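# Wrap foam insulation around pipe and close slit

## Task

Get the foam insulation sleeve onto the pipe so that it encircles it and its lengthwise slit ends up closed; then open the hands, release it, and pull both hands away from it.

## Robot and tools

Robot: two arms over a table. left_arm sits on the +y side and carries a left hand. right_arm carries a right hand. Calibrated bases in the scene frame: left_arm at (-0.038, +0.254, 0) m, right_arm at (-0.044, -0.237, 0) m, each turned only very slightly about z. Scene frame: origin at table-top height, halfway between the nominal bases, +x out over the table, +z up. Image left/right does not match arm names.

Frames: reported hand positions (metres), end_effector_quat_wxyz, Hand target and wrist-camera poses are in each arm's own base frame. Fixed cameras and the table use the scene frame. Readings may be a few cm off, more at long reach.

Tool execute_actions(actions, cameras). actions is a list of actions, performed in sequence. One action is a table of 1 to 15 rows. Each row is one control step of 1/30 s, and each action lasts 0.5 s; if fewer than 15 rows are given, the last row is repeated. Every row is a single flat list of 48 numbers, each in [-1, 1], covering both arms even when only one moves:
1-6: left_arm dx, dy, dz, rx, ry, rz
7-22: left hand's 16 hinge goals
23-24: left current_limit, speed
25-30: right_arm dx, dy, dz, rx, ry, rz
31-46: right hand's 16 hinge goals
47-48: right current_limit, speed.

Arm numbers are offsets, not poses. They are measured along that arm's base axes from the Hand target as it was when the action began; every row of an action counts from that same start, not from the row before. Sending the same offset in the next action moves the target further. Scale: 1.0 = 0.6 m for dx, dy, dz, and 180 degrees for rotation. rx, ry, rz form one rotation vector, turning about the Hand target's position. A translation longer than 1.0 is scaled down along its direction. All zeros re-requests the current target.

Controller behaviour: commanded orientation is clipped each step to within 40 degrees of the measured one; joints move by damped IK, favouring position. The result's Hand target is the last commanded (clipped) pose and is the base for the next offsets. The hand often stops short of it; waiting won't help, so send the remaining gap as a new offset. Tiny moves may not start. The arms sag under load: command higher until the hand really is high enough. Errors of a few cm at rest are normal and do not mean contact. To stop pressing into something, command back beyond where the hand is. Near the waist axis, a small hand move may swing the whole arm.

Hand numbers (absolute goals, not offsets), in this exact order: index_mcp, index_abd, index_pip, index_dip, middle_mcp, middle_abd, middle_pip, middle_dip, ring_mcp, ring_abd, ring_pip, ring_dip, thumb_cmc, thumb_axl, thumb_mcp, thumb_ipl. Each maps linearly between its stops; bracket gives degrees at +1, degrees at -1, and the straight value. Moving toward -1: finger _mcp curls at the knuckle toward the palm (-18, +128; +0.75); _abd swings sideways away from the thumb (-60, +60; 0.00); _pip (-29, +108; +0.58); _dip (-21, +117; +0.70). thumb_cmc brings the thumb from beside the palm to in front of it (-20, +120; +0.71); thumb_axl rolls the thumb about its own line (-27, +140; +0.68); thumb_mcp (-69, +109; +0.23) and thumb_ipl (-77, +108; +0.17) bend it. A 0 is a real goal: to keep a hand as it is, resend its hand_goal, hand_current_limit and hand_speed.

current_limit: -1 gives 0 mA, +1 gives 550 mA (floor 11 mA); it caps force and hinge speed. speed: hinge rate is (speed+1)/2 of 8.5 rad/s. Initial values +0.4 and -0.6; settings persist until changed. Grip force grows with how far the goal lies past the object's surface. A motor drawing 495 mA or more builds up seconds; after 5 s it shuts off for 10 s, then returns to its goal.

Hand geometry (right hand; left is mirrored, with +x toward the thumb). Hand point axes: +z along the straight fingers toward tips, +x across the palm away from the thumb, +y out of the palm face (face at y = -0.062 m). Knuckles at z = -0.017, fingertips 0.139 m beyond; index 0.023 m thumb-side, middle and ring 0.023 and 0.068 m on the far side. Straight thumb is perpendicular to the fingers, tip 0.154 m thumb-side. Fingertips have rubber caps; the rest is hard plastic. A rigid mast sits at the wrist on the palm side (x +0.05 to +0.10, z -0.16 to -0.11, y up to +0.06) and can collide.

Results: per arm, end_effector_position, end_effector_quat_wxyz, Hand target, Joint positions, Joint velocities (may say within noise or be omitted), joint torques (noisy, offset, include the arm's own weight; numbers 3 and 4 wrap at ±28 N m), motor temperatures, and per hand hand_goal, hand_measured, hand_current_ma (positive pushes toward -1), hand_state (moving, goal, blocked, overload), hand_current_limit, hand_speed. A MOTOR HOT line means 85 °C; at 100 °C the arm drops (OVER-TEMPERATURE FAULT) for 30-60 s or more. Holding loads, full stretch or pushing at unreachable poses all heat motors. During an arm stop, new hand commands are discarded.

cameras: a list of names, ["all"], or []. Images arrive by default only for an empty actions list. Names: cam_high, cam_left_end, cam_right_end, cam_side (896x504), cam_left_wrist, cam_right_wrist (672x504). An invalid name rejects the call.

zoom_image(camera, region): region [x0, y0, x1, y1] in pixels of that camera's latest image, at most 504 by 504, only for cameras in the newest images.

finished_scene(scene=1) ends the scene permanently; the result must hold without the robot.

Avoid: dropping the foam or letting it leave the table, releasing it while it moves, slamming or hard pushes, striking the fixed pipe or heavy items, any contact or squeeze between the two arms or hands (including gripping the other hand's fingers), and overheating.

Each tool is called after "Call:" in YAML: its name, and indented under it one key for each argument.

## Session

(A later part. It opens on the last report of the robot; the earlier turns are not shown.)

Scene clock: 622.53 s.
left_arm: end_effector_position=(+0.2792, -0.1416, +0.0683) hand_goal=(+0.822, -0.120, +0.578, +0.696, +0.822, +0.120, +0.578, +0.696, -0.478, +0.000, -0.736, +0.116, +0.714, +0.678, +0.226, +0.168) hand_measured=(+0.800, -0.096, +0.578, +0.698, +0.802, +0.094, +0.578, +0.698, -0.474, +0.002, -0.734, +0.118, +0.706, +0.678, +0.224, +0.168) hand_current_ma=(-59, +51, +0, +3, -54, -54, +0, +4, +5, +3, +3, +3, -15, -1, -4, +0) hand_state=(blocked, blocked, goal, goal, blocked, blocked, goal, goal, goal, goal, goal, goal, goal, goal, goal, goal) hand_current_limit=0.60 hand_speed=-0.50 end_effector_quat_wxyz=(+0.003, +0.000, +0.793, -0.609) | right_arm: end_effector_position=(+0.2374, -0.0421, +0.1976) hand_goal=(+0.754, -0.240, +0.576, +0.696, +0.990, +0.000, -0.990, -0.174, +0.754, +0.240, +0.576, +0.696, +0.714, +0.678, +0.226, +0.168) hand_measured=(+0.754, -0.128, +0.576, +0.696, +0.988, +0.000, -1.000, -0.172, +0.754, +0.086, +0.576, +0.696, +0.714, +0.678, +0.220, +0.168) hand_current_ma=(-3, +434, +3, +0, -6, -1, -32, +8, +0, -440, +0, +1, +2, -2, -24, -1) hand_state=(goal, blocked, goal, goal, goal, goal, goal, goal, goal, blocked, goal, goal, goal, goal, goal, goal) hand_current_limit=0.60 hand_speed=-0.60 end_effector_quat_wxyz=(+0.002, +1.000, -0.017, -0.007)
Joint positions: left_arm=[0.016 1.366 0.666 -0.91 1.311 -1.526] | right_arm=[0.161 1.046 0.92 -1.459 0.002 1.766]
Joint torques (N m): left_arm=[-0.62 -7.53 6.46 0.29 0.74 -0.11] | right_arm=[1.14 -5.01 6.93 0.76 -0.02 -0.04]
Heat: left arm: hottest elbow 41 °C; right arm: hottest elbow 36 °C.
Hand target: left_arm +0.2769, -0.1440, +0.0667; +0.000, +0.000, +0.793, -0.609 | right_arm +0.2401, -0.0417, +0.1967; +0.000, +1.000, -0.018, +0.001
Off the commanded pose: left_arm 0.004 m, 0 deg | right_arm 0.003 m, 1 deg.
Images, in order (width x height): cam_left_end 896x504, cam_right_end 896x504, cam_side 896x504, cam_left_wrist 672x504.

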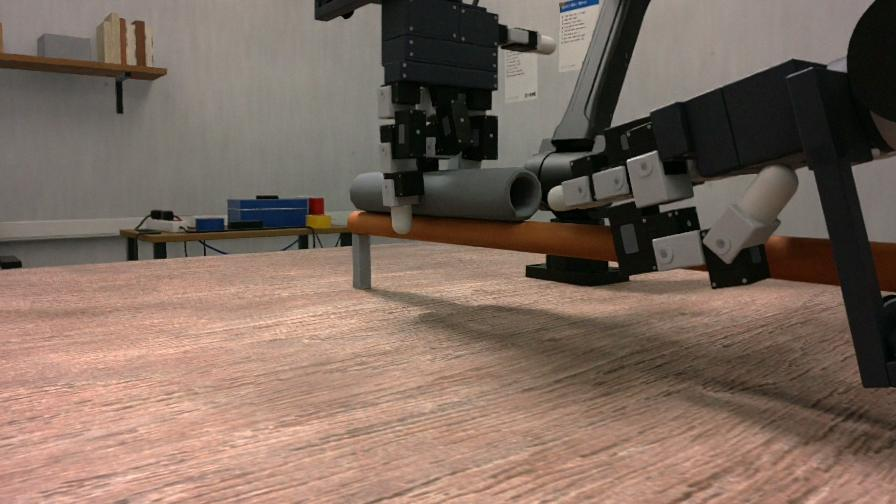

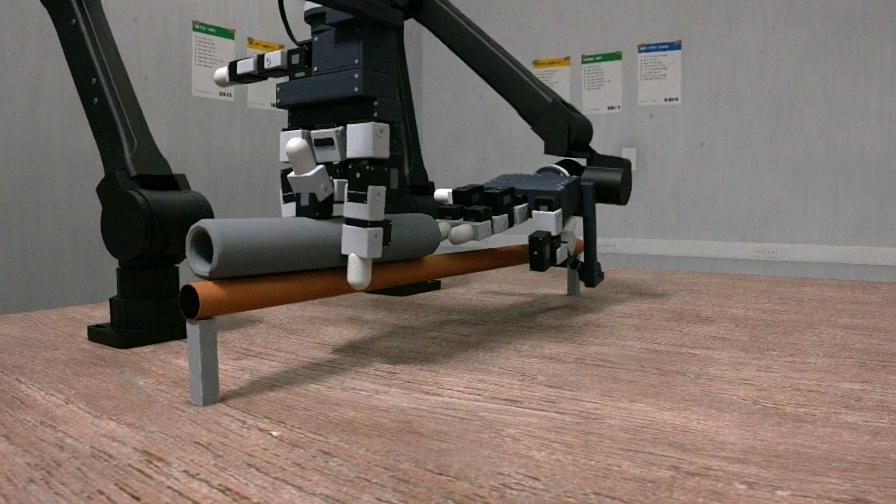

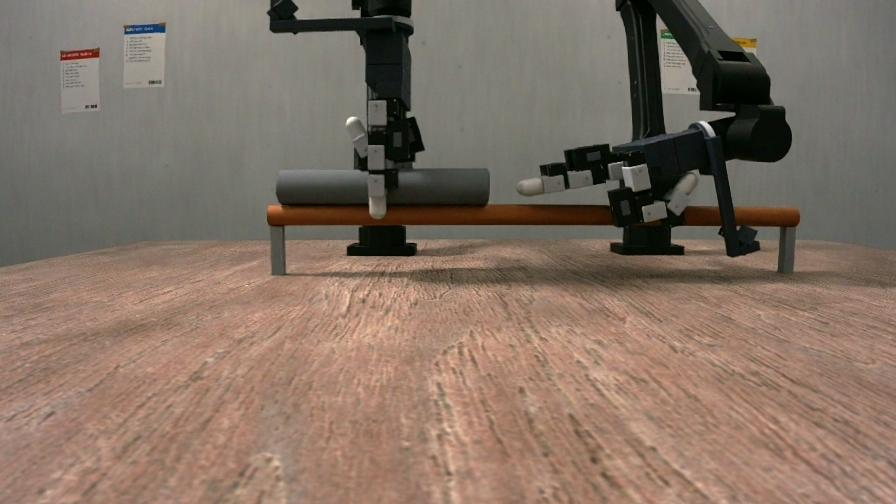

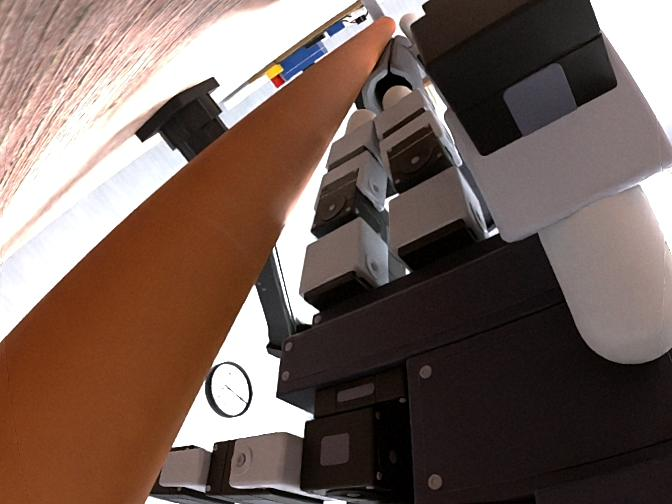

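Call:
execute_actions:
  actions:
    - [[0.05,0,-0.004,0,0,0, 0.822,0,0.577,0.696, 0.822,0,0.577,0.696, -0.478,0,-0.736,0.116, 0.714,0.678,0.226,0.168, 0.6,-0.5, 0,0,0,0,0,0, 0.754,-0.24,0.576,0.696, 0.99,0,-0.99,-0.174, 0.754,0.24,0.576,0.696, 0.714,0.678,0.226,0.168, 0.6,-0.6]]
  cameras: ["cam_right_end","cam_side","cam_left_end","cam_left_wrist"]

Call:
zoom_image:
  camera: "cam_left_end"
  region: [470, 130, 630, 250]

Call:
zoom_image:
  camera: "cam_left_wrist"
  region: [280, 0, 480, 150]

Scene clock: 624.80 s.
left_arm: end_effector_position=(+0.2872, -0.1416, +0.0549) hand_goal=(+0.822, +0.000, +0.578, +0.696, +0.822, +0.000, +0.578, +0.696, -0.478, +0.000, -0.736, +0.116, +0.714, +0.678, +0.226, +0.168) hand_measured=(+0.800, -0.004, +0.578, +0.698, +0.802, +0.002, +0.578, +0.698, -0.474, +0.002, -0.734, +0.118, +0.706, +0.678, +0.224, +0.168) hand_current_ma=(-59, -5, +0, +3, -53, +3, +0, +4, +5, +3, +3, +3, -15, -1, -4, +0) hand_state=(blocked, goal, goal, goal, blocked, goal, goal, goal, goal, goal, goal, goal, goal, goal, goal, goal) hand_current_limit=0.60 hand_speed=-0.50 end_effector_quat_wxyz=(-0.014, -0.014, +0.793, -0.609) | right_arm: end_effector_position=(+0.2374, -0.0421, +0.1976) hand_goal=(+0.754, -0.240, +0.576, +0.696, +0.990, +0.000, -0.990, -0.174, +0.754, +0.240, +0.576, +0.696, +0.714, +0.678, +0.226, +0.168) hand_measured=(+0.754, -0.128, +0.576, +0.696, +0.988, +0.000, -1.000, -0.172, +0.754, +0.086, +0.576, +0.696, +0.714, +0.678, +0.220, +0.168) hand_current_ma=(-3, +434, +3, +0, -6, -1, -32, +8, +0, -440, +0, +1, +2, -2, -24, -1) hand_state=(goal, blocked, goal, goal, goal, goal, goal, goal, goal, blocked, goal, goal, goal, goal, goal, goal) hand_current_limit=0.60 hand_speed=-0.60 end_effector_quat_wxyz=(+0.002, +1.000, -0.017, -0.007)
Joint positions: left_arm=[0.016 1.442 0.692 -0.899 1.31 -1.531] | right_arm=[0.161 1.046 0.92 -1.459 0.002 1.766]
Joint torques (N m): left_arm=[-0.67 -8.35 10.09 0.17 0.76 -0.16] | right_arm=[1.14 -5.07 6.91 0.87 -0.01 -0.03]
Heat: left arm: hottest elbow 41 °C; right arm: hottest elbow 36 °C.
Hand target: left_arm +0.3069, -0.1441, +0.0643; +0.000, +0.000, +0.793, -0.609 | right_arm +0.2401, -0.0417, +0.1967; +0.000, +1.000, -0.018, +0.001
Off the commanded pose: left_arm 0.022 m, 2 deg | right_arm 0.003 m, 1 deg.
Images, in order (width x height): cam_left_end 896x504, cam_right_end 896x504, cam_side 896x504, cam_left_wrist 672x504.

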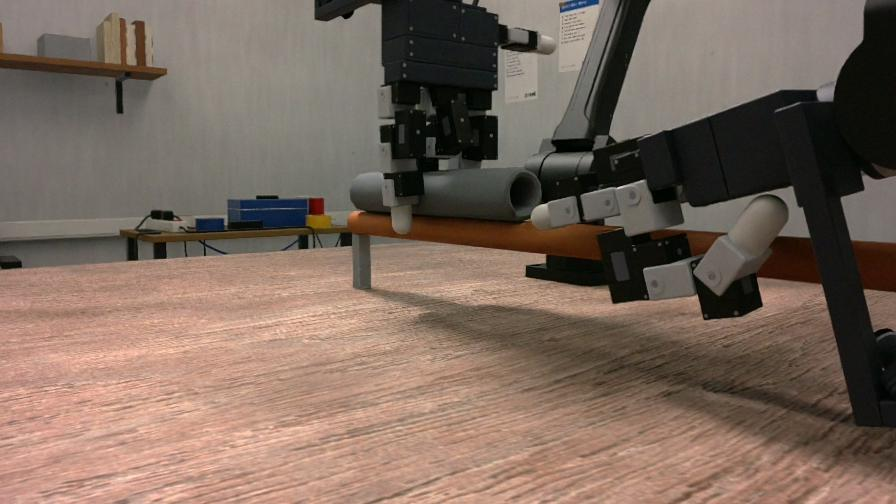

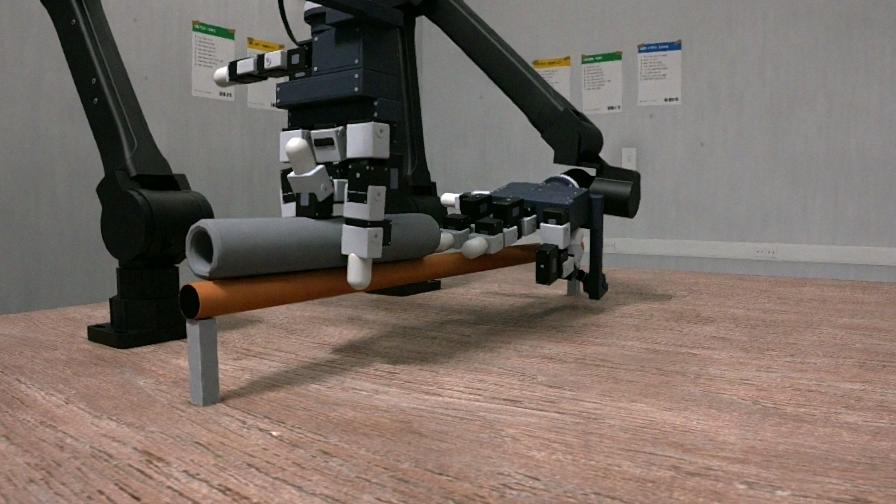

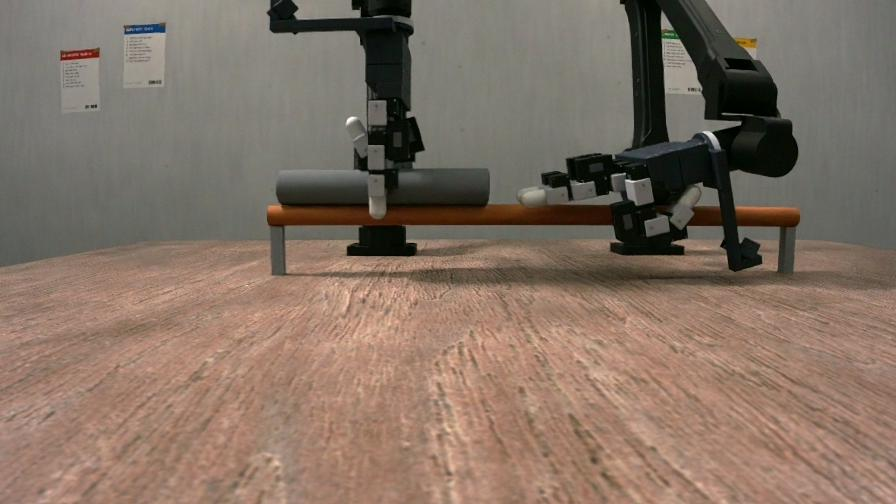

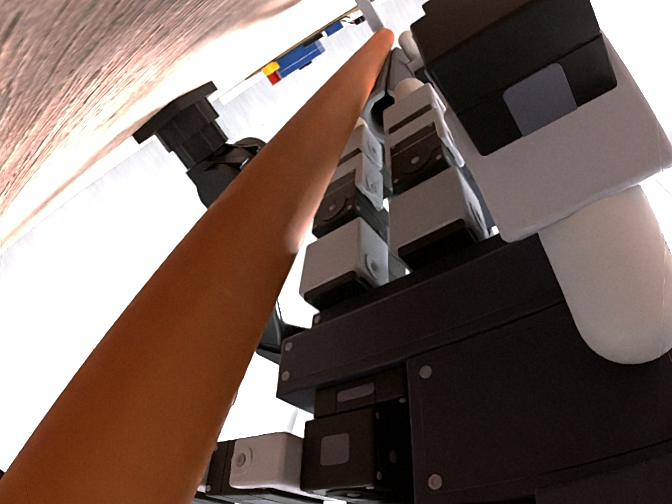

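Scaled by 3.150 from the camera's 896x504 image, which has a finer 1280x720 frame.

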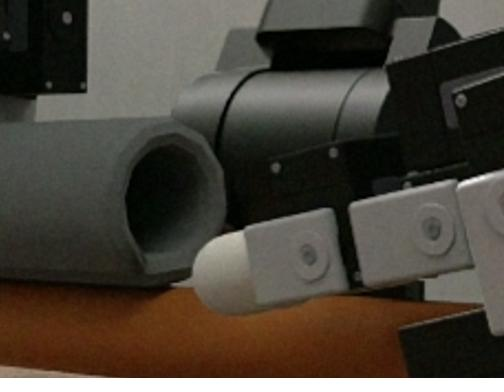

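Scaled by 2.520 from the camera's 672x504 image, which has a finer 960x720 frame.

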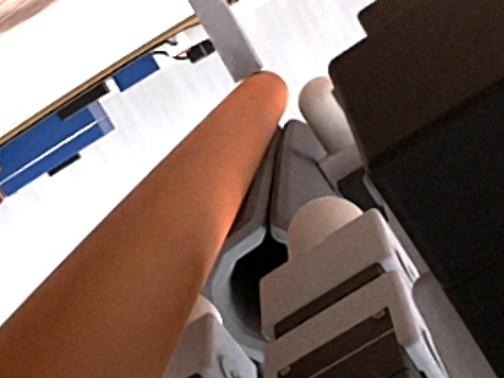

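Call:
execute_actions:
  actions:
    - [[0,0.083,0.015,0,0,0, 0.822,0,0.577,0.696, 0.822,0,0.577,0.696, -0.478,0,-0.736,0.116, 0.714,0.678,0.226,0.168, 0.6,-0.5, 0,0,0.035,0,0,0, 0.754,-0.24,0.576,0.696, 0.99,0,-0.99,-0.174, 0.754,0.24,0.576,0.696, 0.714,0.678,0.226,0.168, 0.6,-0.6]]
    - [[0,0,0,0,0,0, 0.822,0,0.577,0.696, 0.822,0,0.577,0.696, -0.478,0,-0.736,0.116, 0.714,0.678,0.226,0.168, 0.6,-0.5, 0,0.03,0,0,0,0, 0.754,-0.24,0.576,0.696, 0.99,0,-0.99,-0.174, 0.754,0.24,0.576,0.696, 0.714,0.678,0.226,0.168, 0.6,-0.6],[0,0,0,0,0,0, 0.822,0,0.577,0.696, 0.822,0,0.577,0.696, -0.478,0,-0.736,0.116, 0.714,0.678,0.226,0.168, 0.6,-0.5, 0,0.06,0,0,0,0, 0.754,-0.24,0.576,0.696, 0.99,0,-0.99,-0.174, 0.754,0.24,0.576,0.696, 0.714,0.678,0.226,0.168, 0.6,-0.6]]
  cameras: ["cam_right_end","cam_side"]

Call:
zoom_image:
  camera: "cam_right_end"
  region: [190, 190, 310, 290]

Scene clock: 627.23 s.
left_arm: end_effector_position=(+0.2902, -0.0994, +0.0668) hand_goal=(+0.822, +0.000, +0.578, +0.696, +0.822, +0.000, +0.578, +0.696, -0.478, +0.000, -0.736, +0.116, +0.714, +0.678, +0.226, +0.168) hand_measured=(+0.800, -0.004, +0.578, +0.698, +0.802, +0.002, +0.578, +0.698, -0.474, +0.002, -0.734, +0.118, +0.706, +0.678, +0.224, +0.168) hand_current_ma=(-58, -4, +0, +3, -52, +3, +0, +4, +5, +3, +3, +3, -16, -1, -4, +0) hand_state=(blocked, goal, goal, goal, goal, goal, goal, goal, goal, goal, goal, goal, goal, goal, goal, goal) hand_current_limit=0.60 hand_speed=-0.50 end_effector_quat_wxyz=(-0.012, -0.007, +0.793, -0.610) | right_arm: end_effector_position=(+0.2272, -0.0115, +0.2037) hand_goal=(+0.754, -0.240, +0.576, +0.696, +0.990, +0.000, -0.990, -0.174, +0.754, +0.240, +0.576, +0.696, +0.714, +0.678, +0.226, +0.168) hand_measured=(+0.754, -0.134, +0.576, +0.696, +0.984, +0.000, -1.000, -0.172, +0.754, +0.090, +0.576, +0.696, +0.714, +0.678, +0.220, +0.168) hand_current_ma=(+0, +407, +3, +0, -18, -1, -32, +8, +0, -440, +0, +1, +2, -2, -24, -1) hand_state=(goal, blocked, goal, goal, goal, goal, goal, goal, goal, blocked, goal, goal, goal, goal, goal, goal) hand_current_limit=0.60 hand_speed=-0.60 end_effector_quat_wxyz=(+0.003, +1.000, -0.017, -0.015)
Joint positions: left_arm=[0.147 1.529 0.797 -1.374 1.268 -1.042] | right_arm=[0.28 1.046 0.935 -1.49 -0.003 1.884]
Joint torques (N m): left_arm=[0.97 -8.53 9.51 -1.1 0.57 0.08] | right_arm=[1.85 -3.96 10.93 0.2 0.15 0.05]
Heat: left arm: hottest elbow 41 °C; right arm: hottest elbow 36 °C.
Hand target: left_arm +0.3069, -0.0942, +0.0733; +0.000, +0.000, +0.793, -0.609 | right_arm +0.2401, -0.0058, +0.2176; +0.000, +1.000, -0.018, +0.001
Off the commanded pose: left_arm 0.019 m, 2 deg | right_arm 0.020 m, 2 deg.
Images, in order (width x height): cam_right_end 896x504, cam_side 896x504.

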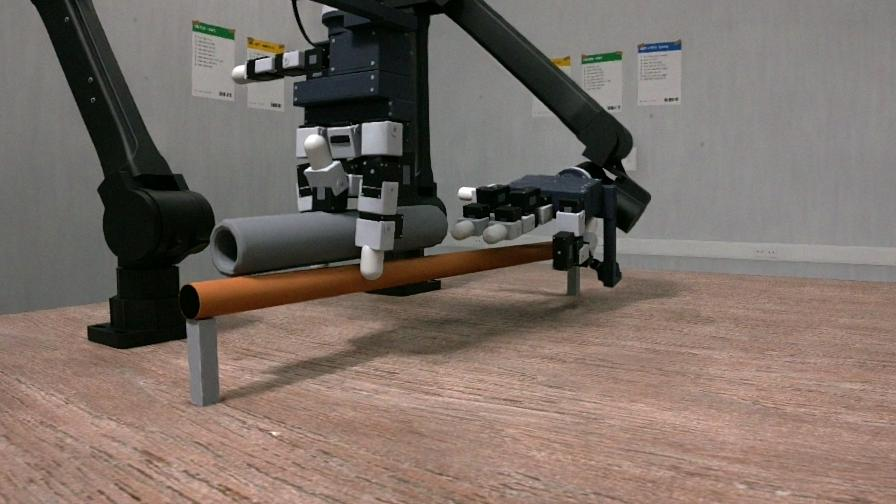

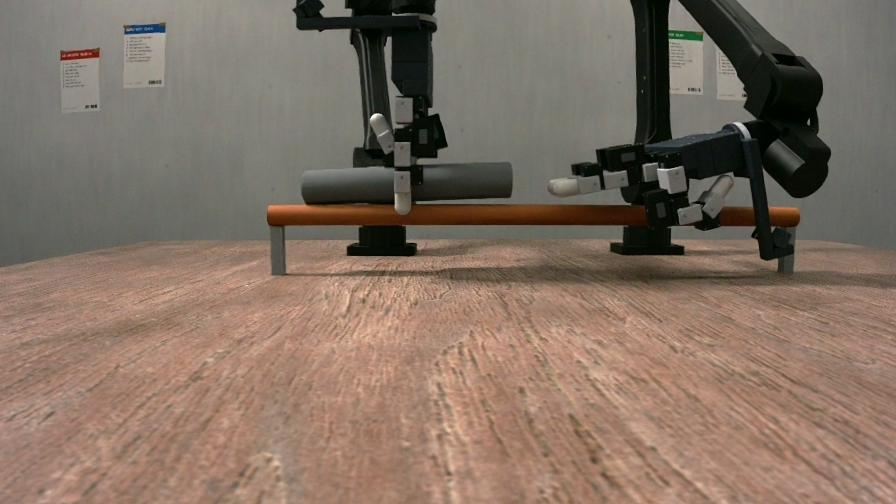

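Scaled by 4.200 from the camera's 896x504 image, which has a finer 1280x720 frame.

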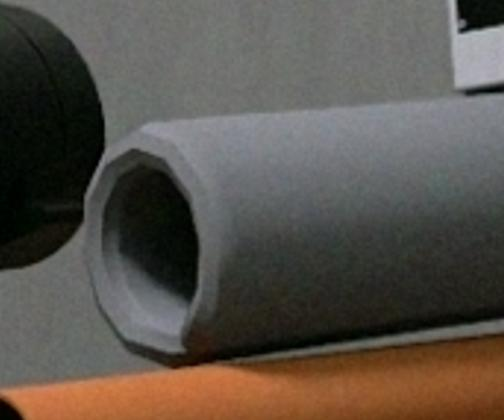

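Call:
execute_actions:
  actions:
    - [[0,0,0,0,0,0, 0.822,0,0.577,0.696, 0.822,0,0.577,0.696, -0.478,0,-0.736,0.116, 0.714,0.678,0.226,0.168, 0.6,-0.5, 0.02,0,0,0,0,0, 0.754,-0.24,0.576,0.696, 0.99,0,-0.99,-0.174, 0.754,0.24,0.576,0.696, 0.714,0.678,0.226,0.168, 0.6,-0.6]]
  cameras: []

Scene clock: 628.07 s.
left_arm: end_effector_position=(+0.2898, -0.0994, +0.0666) hand_goal=(+0.822, +0.000, +0.578, +0.696, +0.822, +0.000, +0.578, +0.696, -0.478, +0.000, -0.736, +0.116, +0.714, +0.678, +0.226, +0.168) hand_measured=(+0.800, -0.004, +0.578, +0.698, +0.802, +0.002, +0.578, +0.698, -0.474, +0.002, -0.734, +0.118, +0.706, +0.678, +0.224, +0.168) hand_current_ma=(-58, -4, +0, +3, -52, +3, +0, +4, +5, +3, +3, +3, -16, -1, -4, +0) hand_state=(blocked, goal, goal, goal, goal, goal, goal, goal, goal, goal, goal, goal, goal, goal, goal, goal) hand_current_limit=0.60 hand_speed=-0.50 end_effector_quat_wxyz=(-0.013, -0.006, +0.792, -0.610) | right_arm: end_effector_position=(+0.2356, -0.0092, +0.2045) hand_goal=(+0.754, -0.240, +0.576, +0.696, +0.990, +0.000, -0.990, -0.174, +0.754, +0.240, +0.576, +0.696, +0.714, +0.678, +0.226, +0.168) hand_measured=(+0.754, -0.134, +0.576, +0.696, +0.984, +0.000, -1.000, -0.172, +0.754, +0.090, +0.576, +0.696, +0.714, +0.678, +0.220, +0.168) hand_current_ma=(+0, +407, +3, +0, -18, -1, -32, +8, +0, -440, +0, +1, +2, -2, -24, -1) hand_state=(goal, blocked, goal, goal, goal, goal, goal, goal, goal, blocked, goal, goal, goal, goal, goal, goal) hand_current_limit=0.60 hand_speed=-0.60 end_effector_quat_wxyz=(+0.005, +1.000, -0.017, -0.019)
Joint positions: left_arm=[0.147 1.531 0.797 -1.379 1.268 -1.036] | right_arm=[0.28 1.078 0.957 -1.49 -0.003 1.884]
Joint torques (N m): left_arm=[0.62 -8.64 9.58 -1.1 0.58 -0.02] | right_arm=[1.08 -4.01 10.91 0.43 0.14 -0.02]
Heat: left arm: hottest elbow 41 °C; right arm: hottest elbow 36 °C.
Hand target: left_arm +0.3069, -0.0942, +0.0733; +0.000, +0.000, +0.793, -0.609 | right_arm +0.2521, -0.0058, +0.2176; +0.000, +1.000, -0.018, +0.001
Off the commanded pose: left_arm 0.019 m, 2 deg | right_arm 0.021 m, 2 deg.
No camera images: "cameras" was empty.

Call:
execute_actions:
  actions:
    - [[0,0,0,0,0,0, 0.822,0,0.577,0.696, 0.822,0,0.577,0.696, -0.478,0,-0.736,0.116, 0.714,0.678,0.226,0.168, 0.6,-0.5, -0.0227,0,-0.017,0,0,0, 0.754,-0.24,0.576,0.696, 0.99,0,-0.99,-0.174, 0.754,0.24,0.576,0.696, 0.714,0.678,0.226,0.168, 0.6,-0.6],[0,0,0,0,0,0, 0.822,0,0.577,0.696, 0.822,0,0.577,0.696, -0.478,0,-0.736,0.116, 0.714,0.678,0.226,0.168, 0.6,-0.5, -0.0227,0,-0.0343,0,0,0, 0.754,-0.24,0.576,0.696, 0.99,0,-0.99,-0.174, 0.754,0.24,0.576,0.696, 0.714,0.678,0.226,0.168, 0.6,-0.6]]
  cameras: ["cam_right_end","cam_side","cam_left_end"]

Call:
zoom_image:
  camera: "cam_right_end"
  region: [190, 190, 310, 290]

Call:
zoom_image:
  camera: "cam_left_end"
  region: [480, 130, 640, 250]

Scene clock: 629.10 s.
left_arm: end_effector_position=(+0.2898, -0.0994, +0.0666) hand_goal=(+0.822, +0.000, +0.578, +0.696, +0.822, +0.000, +0.578, +0.696, -0.478, +0.000, -0.736, +0.116, +0.714, +0.678, +0.226, +0.168) hand_measured=(+0.800, -0.004, +0.578, +0.698, +0.802, +0.002, +0.578, +0.698, -0.474, +0.002, -0.734, +0.118, +0.706, +0.678, +0.224, +0.168) hand_current_ma=(-58, -4, +0, +3, -52, +3, +0, +4, +5, +3, +3, +3, -16, -1, -4, +0) hand_state=(blocked, goal, goal, goal, goal, goal, goal, goal, goal, goal, goal, goal, goal, goal, goal, goal) hand_current_limit=0.60 hand_speed=-0.50 end_effector_quat_wxyz=(-0.012, -0.006, +0.792, -0.610) | right_arm: end_effector_position=(+0.2387, -0.0077, +0.1983) hand_goal=(+0.754, -0.240, +0.576, +0.696, +0.990, +0.000, -0.990, -0.174, +0.754, +0.240, +0.576, +0.696, +0.714, +0.678, +0.226, +0.168) hand_measured=(+0.754, -0.134, +0.576, +0.696, +0.986, +0.000, -1.000, -0.172, +0.752, +0.090, +0.576, +0.696, +0.714, +0.678, +0.220, +0.168) hand_current_ma=(-1, +407, +2, +0, -11, -1, -32, +8, -9, -440, +0, +1, +2, -2, -24, -1) hand_state=(goal, blocked, goal, goal, goal, goal, goal, goal, goal, blocked, goal, goal, goal, goal, goal, goal) hand_current_limit=0.60 hand_speed=-0.60 end_effector_quat_wxyz=(+0.000, +1.000, -0.018, -0.005)
Joint positions: left_arm=[0.147 1.531 0.797 -1.379 1.268 -1.036] | right_arm=[0.282 1.068 0.938 -1.45 -0.002 1.888]
Joint torques (N m): left_arm=[0.62 -8.53 9.59 -1.14 0.58 0.04] | right_arm=[1.61 -5.36 6.52 0.65 0.11 0.04]
Heat: left arm: hottest elbow 41 °C; right arm: hottest elbow 36 °C.
Hand target: left_arm +0.3070, -0.0942, +0.0733; +0.000, +0.000, +0.793, -0.609 | right_arm +0.2384, -0.0058, +0.1970; +0.000, +1.000, -0.018, +0.001
Off the commanded pose: left_arm 0.019 m, 2 deg | right_arm 0.002 m, 1 deg.
Images, in order (width x height): cam_left_end 896x504, cam_right_end 896x504, cam_side 896x504.

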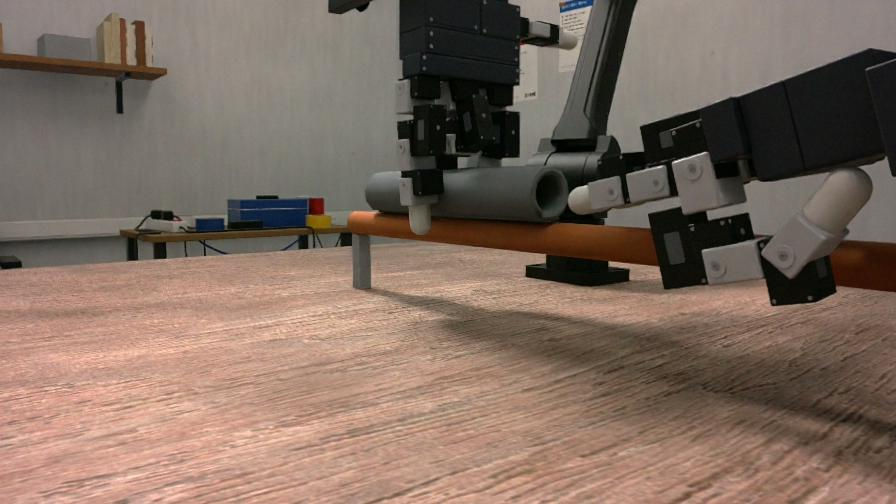

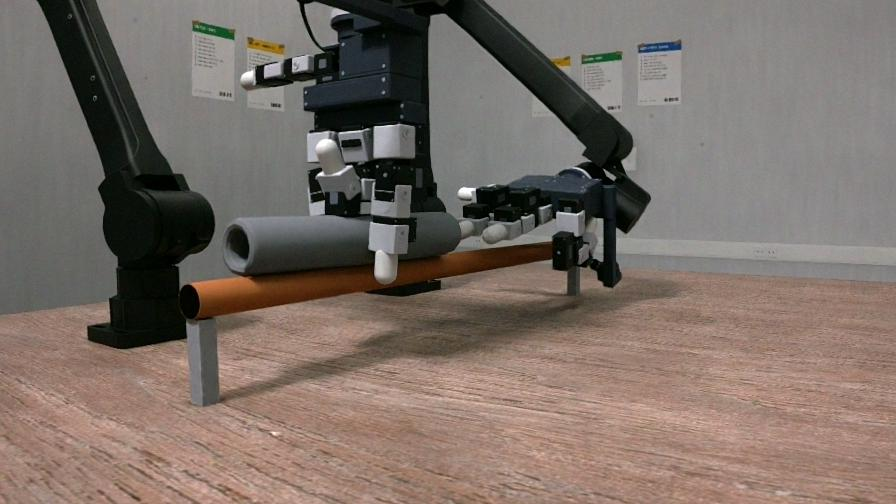

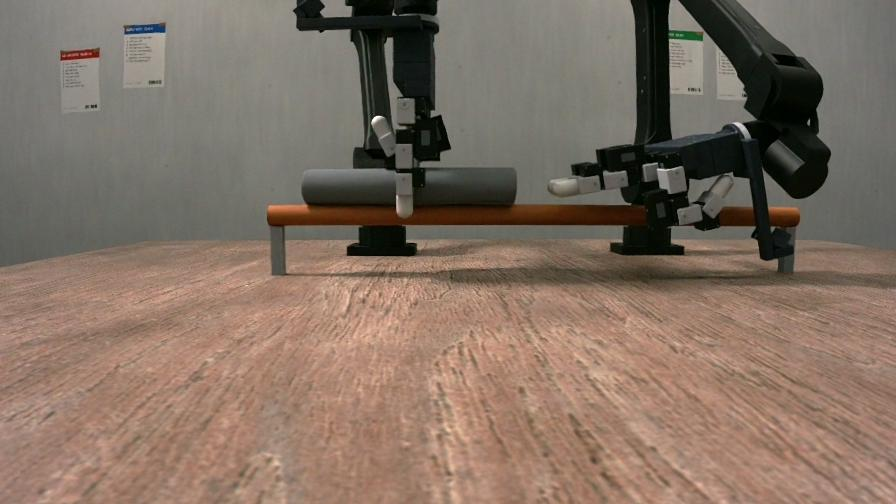

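Scaled by 4.200 from the camera's 896x504 image, which has a finer 1280x720 frame.

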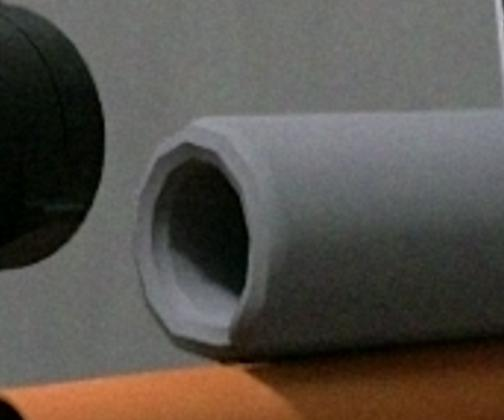

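Scaled by 3.150 from the camera's 896x504 image, which has a finer 1280x720 frame.

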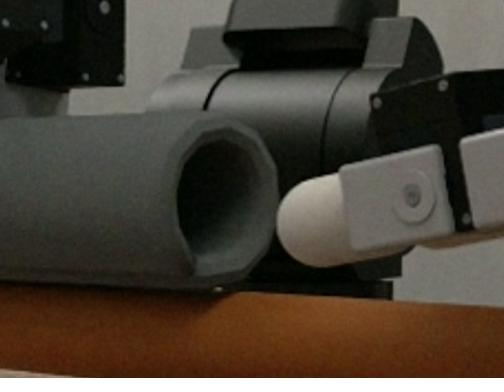

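Call:
execute_actions:
  actions:
    - [[0.012,-0.02,0,0,0,0, 0.822,0,0.577,0.696, 0.822,0,0.577,0.696, -0.478,0,-0.736,0.116, 0.714,0.678,0.226,0.168, 0.6,-0.5, 0,0,0,0,0,0, 0.754,-0.24,0.576,0.696, 0.99,0,-0.99,-0.174, 0.754,0.24,0.576,0.696, 0.714,0.678,0.226,0.168, 0.6,-0.6],[0.012,-0.045,0,0,0,0, 0.822,0,0.577,0.696, 0.822,0,0.577,0.696, -0.478,0,-0.736,0.116, 0.714,0.678,0.226,0.168, 0.6,-0.5, 0,0,0,0,0,0, 0.754,-0.24,0.576,0.696, 0.99,0,-0.99,-0.174, 0.754,0.24,0.576,0.696, 0.714,0.678,0.226,0.168, 0.6,-0.6]]
  cameras: ["cam_side","cam_left_end","cam_left_wrist"]

Call:
zoom_image:
  camera: "cam_left_end"
  region: [500, 130, 660, 250]

Call:
zoom_image:
  camera: "cam_left_wrist"
  region: [280, 0, 480, 150]

Scene clock: 630.63 s.
left_arm: end_effector_position=(+0.3034, -0.1200, +0.0650) hand_goal=(+0.822, +0.000, +0.578, +0.696, +0.822, +0.000, +0.578, +0.696, -0.478, +0.000, -0.736, +0.116, +0.714, +0.678, +0.226, +0.168) hand_measured=(+0.800, -0.004, +0.578, +0.698, +0.802, +0.002, +0.578, +0.698, -0.474, +0.002, -0.734, +0.118, +0.706, +0.678, +0.224, +0.168) hand_current_ma=(-58, -4, +0, +3, -52, +3, +0, +4, +5, +3, +3, +3, -16, -1, -4, +0) hand_state=(blocked, goal, goal, goal, goal, goal, goal, goal, goal, goal, goal, goal, goal, goal, goal, goal) hand_current_limit=0.60 hand_speed=-0.50 end_effector_quat_wxyz=(-0.015, -0.010, +0.790, -0.612) | right_arm: end_effector_position=(+0.2387, -0.0077, +0.1983) hand_goal=(+0.754, -0.240, +0.576, +0.696, +0.990, +0.000, -0.990, -0.174, +0.754, +0.240, +0.576, +0.696, +0.714, +0.678, +0.226, +0.168) hand_measured=(+0.754, -0.134, +0.576, +0.696, +0.986, +0.000, -1.000, -0.172, +0.752, +0.090, +0.576, +0.696, +0.714, +0.678, +0.220, +0.168) hand_current_ma=(-1, +407, +2, +0, -11, -1, -32, +8, -9, -440, +0, +1, +2, -2, -24, -1) hand_state=(goal, blocked, goal, goal, goal, goal, goal, goal, goal, blocked, goal, goal, goal, goal, goal, goal) hand_current_limit=0.60 hand_speed=-0.60 end_effector_quat_wxyz=(+0.000, +1.000, -0.018, -0.005)
Joint positions: left_arm=[0.082 1.521 0.797 -1.193 1.302 -1.25] | right_arm=[0.282 1.068 0.938 -1.45 -0.002 1.888]
Joint torques (N m): left_arm=[-0.5 -10.81 8.18 -0.03 0.73 -0.13] | right_arm=[1.73 -5.6 6.56 0.64 0.13 0.03]
Heat: left arm: hottest elbow 41 °C; right arm: hottest elbow 36 °C.
Hand target: left_arm +0.3142, -0.1212, +0.0733; +0.000, +0.000, +0.793, -0.609 | right_arm +0.2384, -0.0058, +0.1970; +0.000, +1.000, -0.018, +0.001
Off the commanded pose: left_arm 0.014 m, 2 deg | right_arm 0.002 m, 1 deg.
Images, in order (width x height): cam_left_end 896x504, cam_side 896x504, cam_left_wrist 672x504.

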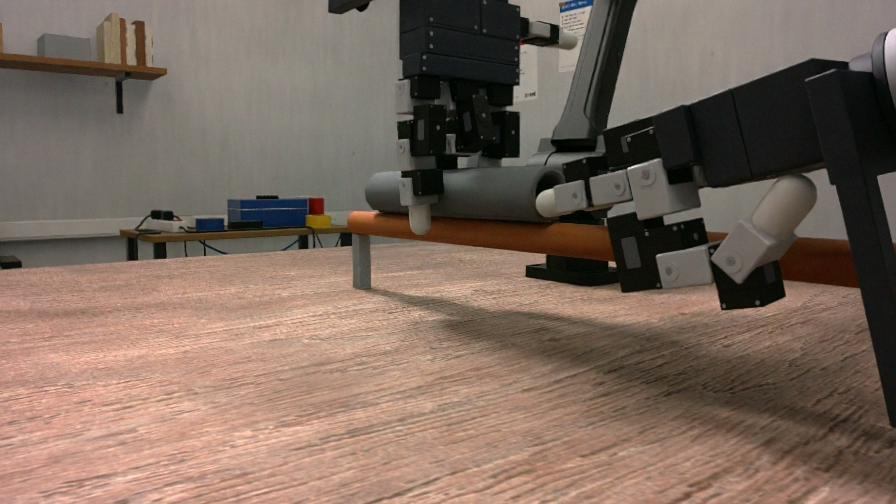

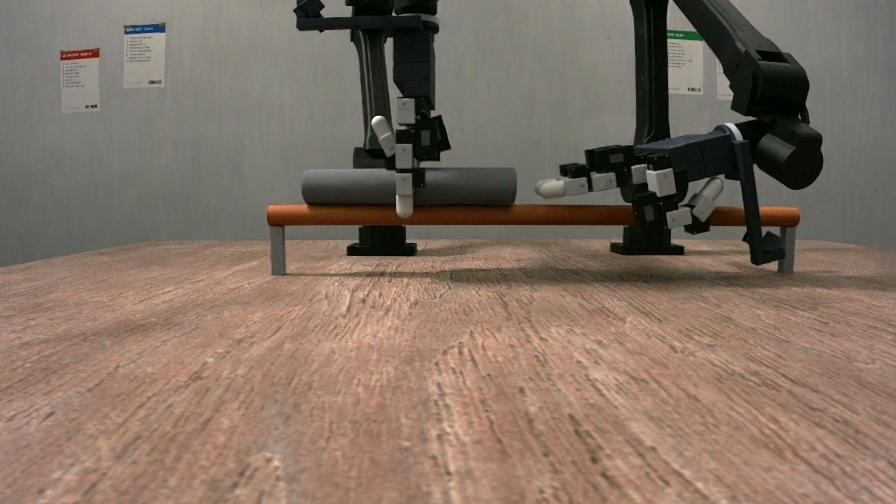

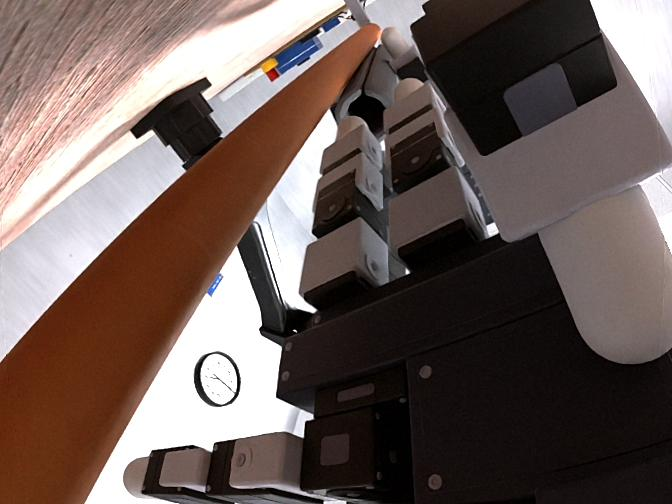

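Scaled by 3.150 from the camera's 896x504 image, which has a finer 1280x720 frame.

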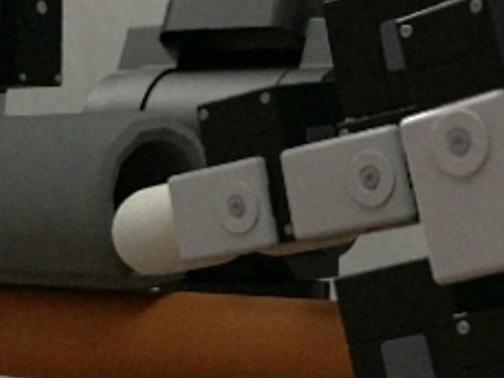

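Scaled by 2.520 from the camera's 672x504 image, which has a finer 960x720 frame.

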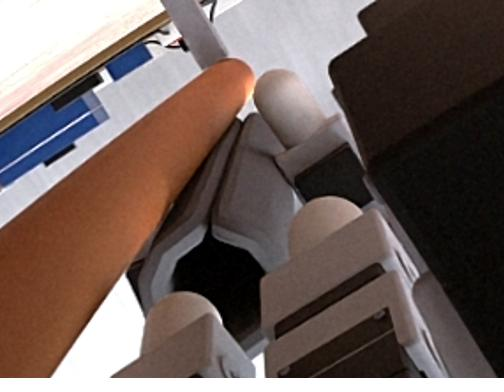

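Call:
execute_actions:
  actions:
    - [[0.007,-0.028,0.008,0,0,0, 0.822,0,0.577,0.696, 0.822,0,0.577,0.696, -0.478,0,-0.736,0.116, 0.714,0.678,0.226,0.168, 0.6,-0.5, 0,0,0,0,0,0, 0.754,-0.24,0.576,0.696, 0.99,0,-0.99,-0.174, 0.754,0.24,0.576,0.696, 0.714,0.678,0.226,0.168, 0.6,-0.6]]
  cameras: ["cam_side","cam_left_end","cam_left_wrist"]

Call:
zoom_image:
  camera: "cam_left_end"
  region: [500, 130, 660, 250]

Call:
zoom_image:
  camera: "cam_left_wrist"
  region: [280, 0, 480, 150]

Scene clock: 632.73 s.
left_arm: end_effector_position=(+0.3164, -0.1362, +0.0734) hand_goal=(+0.822, +0.000, +0.578, +0.696, +0.822, +0.000, +0.578, +0.696, -0.478, +0.000, -0.736, +0.116, +0.714, +0.678, +0.226, +0.168) hand_measured=(+0.800, -0.004, +0.578, +0.698, +0.802, +0.002, +0.578, +0.698, -0.474, +0.002, -0.734, +0.118, +0.706, +0.678, +0.224, +0.168) hand_current_ma=(-58, -4, +0, +3, -52, +3, +0, +4, +5, +3, +3, +3, -16, -1, -4, +0) hand_state=(blocked, goal, goal, goal, goal, goal, goal, goal, goal, goal, goal, goal, goal, goal, goal, goal) hand_current_limit=0.60 hand_speed=-0.50 end_effector_quat_wxyz=(-0.007, -0.006, +0.792, -0.611) | right_arm: end_effector_position=(+0.2387, -0.0077, +0.1983) hand_goal=(+0.754, -0.240, +0.576, +0.696, +0.990, +0.000, -0.990, -0.174, +0.754, +0.240, +0.576, +0.696, +0.714, +0.678, +0.226, +0.168) hand_measured=(+0.754, -0.134, +0.576, +0.696, +0.986, +0.000, -1.000, -0.172, +0.752, +0.090, +0.576, +0.696, +0.714, +0.678, +0.220, +0.168) hand_current_ma=(-1, +407, +2, +0, -11, -1, -32, +8, -9, -440, +0, +1, +2, -2, -24, -1) hand_state=(goal, blocked, goal, goal, goal, goal, goal, goal, goal, blocked, goal, goal, goal, goal, goal, goal) hand_current_limit=0.60 hand_speed=-0.60 end_effector_quat_wxyz=(+0.000, +1.000, -0.018, -0.005)
Joint positions: left_arm=[0.031 1.481 0.797 -1.023 1.312 -1.449] | right_arm=[0.282 1.068 0.938 -1.45 -0.002 1.888]
Joint torques (N m): left_arm=[-0.21 -10.52 7.13 0.1 0.7 -0.15] | right_arm=[1.79 -5.3 6.48 0.68 0.1 0.03]
Heat: left arm: hottest elbow 41 °C; right arm: hottest elbow 36 °C.
Hand target: left_arm +0.3183, -0.1381, +0.0781; +0.000, +0.000, +0.793, -0.609 | right_arm +0.2384, -0.0058, +0.1970; +0.000, +1.000, -0.018, +0.001
Off the commanded pose: left_arm 0.005 m, 1 deg | right_arm 0.002 m, 1 deg.
Images, in order (width x height): cam_left_end 896x504, cam_side 896x504, cam_left_wrist 672x504.

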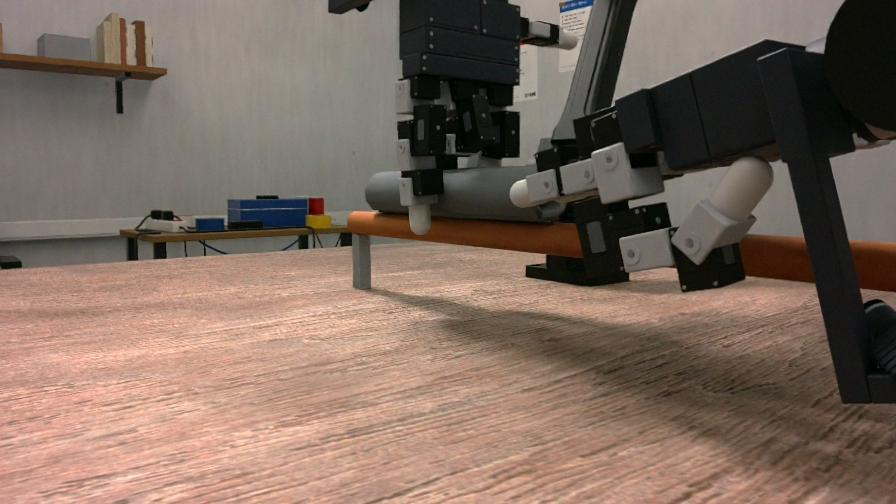

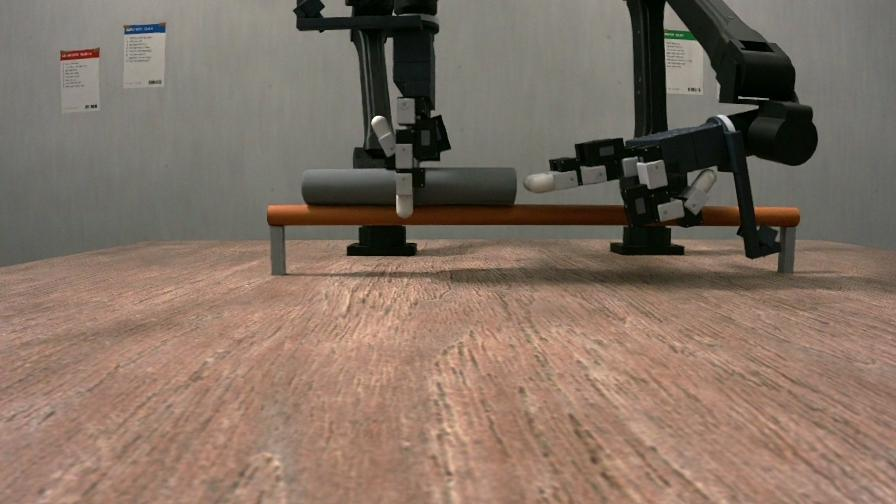

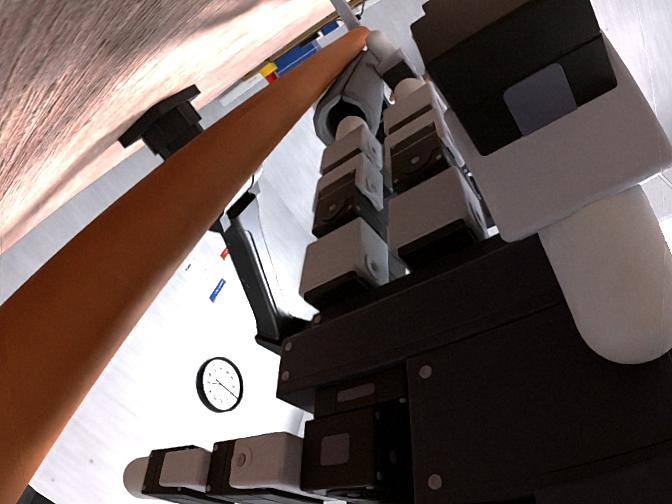

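Scaled by 3.150 from the camera's 896x504 image, which has a finer 1280x720 frame.

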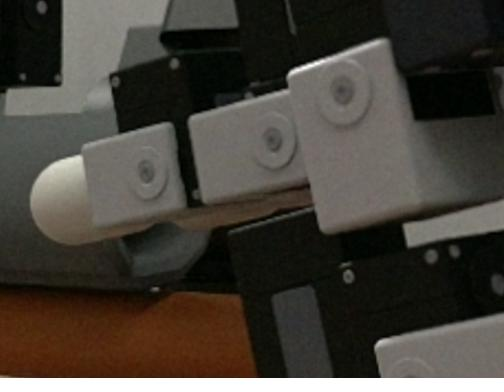

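Scaled by 2.520 from the camera's 672x504 image, which has a finer 960x720 frame.

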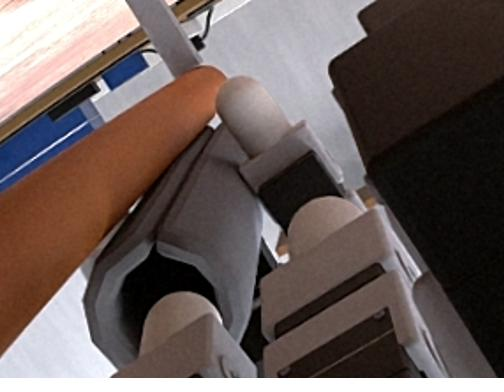

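Call:
execute_actions:
  actions: []
  cameras: ["cam_high","cam_right_end"]

Call:
zoom_image:
  camera: "cam_high"
  region: [500, 120, 620, 240]

Call:
zoom_image:
  camera: "cam_right_end"
  region: [420, 180, 560, 290]

Scene clock: 632.97 s.
left_arm: end_effector_position=(+0.3164, -0.1362, +0.0734) hand_goal=(+0.822, +0.000, +0.578, +0.696, +0.822, +0.000, +0.578, +0.696, -0.478, +0.000, -0.736, +0.116, +0.714, +0.678, +0.226, +0.168) hand_measured=(+0.800, -0.004, +0.578, +0.698, +0.802, +0.002, +0.578, +0.698, -0.474, +0.002, -0.734, +0.118, +0.706, +0.678, +0.224, +0.168) hand_current_ma=(-58, -4, +0, +3, -52, +3, +0, +4, +5, +3, +3, +3, -16, -1, -4, +0) hand_state=(blocked, goal, goal, goal, goal, goal, goal, goal, goal, goal, goal, goal, goal, goal, goal, goal) hand_current_limit=0.60 hand_speed=-0.50 end_effector_quat_wxyz=(-0.007, -0.006, +0.792, -0.611) | right_arm: end_effector_position=(+0.2387, -0.0077, +0.1983) hand_goal=(+0.754, -0.240, +0.576, +0.696, +0.990, +0.000, -0.990, -0.174, +0.754, +0.240, +0.576, +0.696, +0.714, +0.678, +0.226, +0.168) hand_measured=(+0.754, -0.134, +0.576, +0.696, +0.986, +0.000, -1.000, -0.172, +0.752, +0.090, +0.576, +0.696, +0.714, +0.678, +0.220, +0.168) hand_current_ma=(-1, +407, +2, +0, -11, -1, -32, +8, -9, -440, +0, +1, +2, -2, -24, -1) hand_state=(goal, blocked, goal, goal, goal, goal, goal, goal, goal, blocked, goal, goal, goal, goal, goal, goal) hand_current_limit=0.60 hand_speed=-0.60 end_effector_quat_wxyz=(+0.000, +1.000, -0.018, -0.005)
Joint positions: left_arm=[0.031 1.481 0.797 -1.023 1.312 -1.449] | right_arm=[0.282 1.068 0.938 -1.45 -0.002 1.888]
Joint velocities: within noise
Joint torques (N m): left_arm=[-0.38 -10.75 7.08 0.12 0.72 -0.15] | right_arm=[1.96 -5.6 6.48 0.68 0.11 0.04]
Motor temperatures (°C): left_arm=[26 33 41 27 25 24] | right_arm=[29 33 36 22 23 21]
Heat: left arm: hottest elbow 41 °C; right arm: hottest elbow 36 °C.
Hand target: left_arm +0.3183, -0.1381, +0.0781; +0.000, +0.000, +0.793, -0.609 | right_arm +0.2384, -0.0058, +0.1970; +0.000, +1.000, -0.018, +0.001
Off the commanded pose: left_arm 0.005 m, 1 deg | right_arm 0.002 m, 1 deg.
Images, in order (width x height): cam_high 896x504, cam_right_end 896x504.

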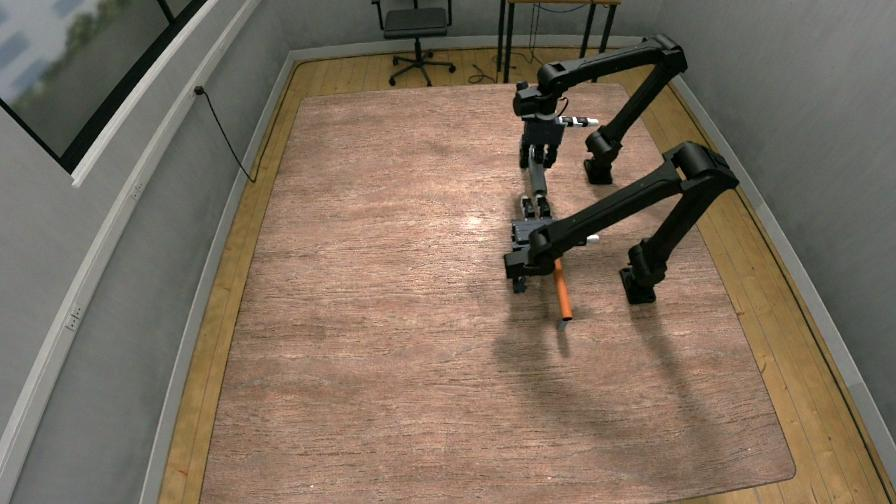

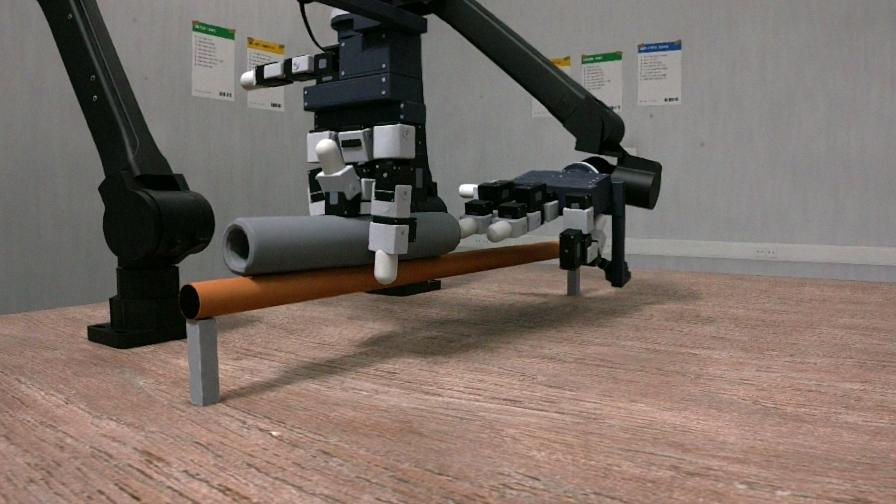

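Scaled by 4.200 from the camera's 896x504 image, which has a finer 1280x720 frame.

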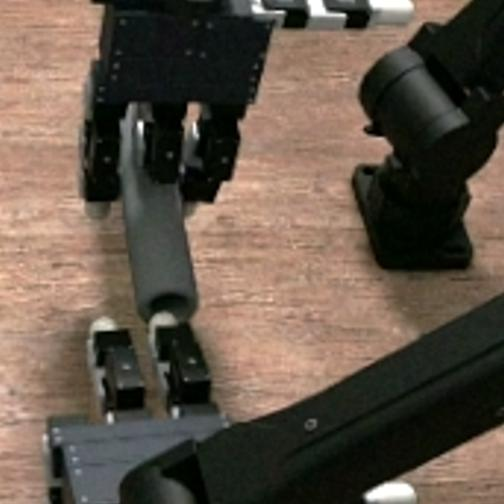

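Scaled by 3.600 from the camera's 896x504 image, which has a finer 1280x720 frame.

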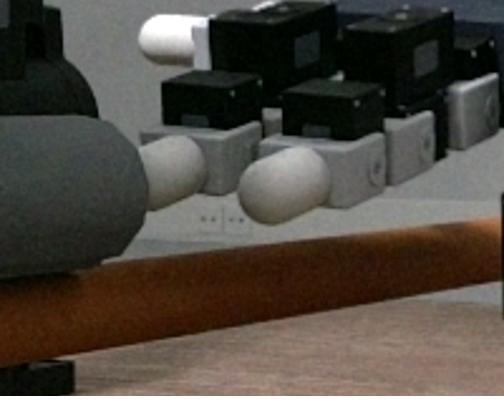

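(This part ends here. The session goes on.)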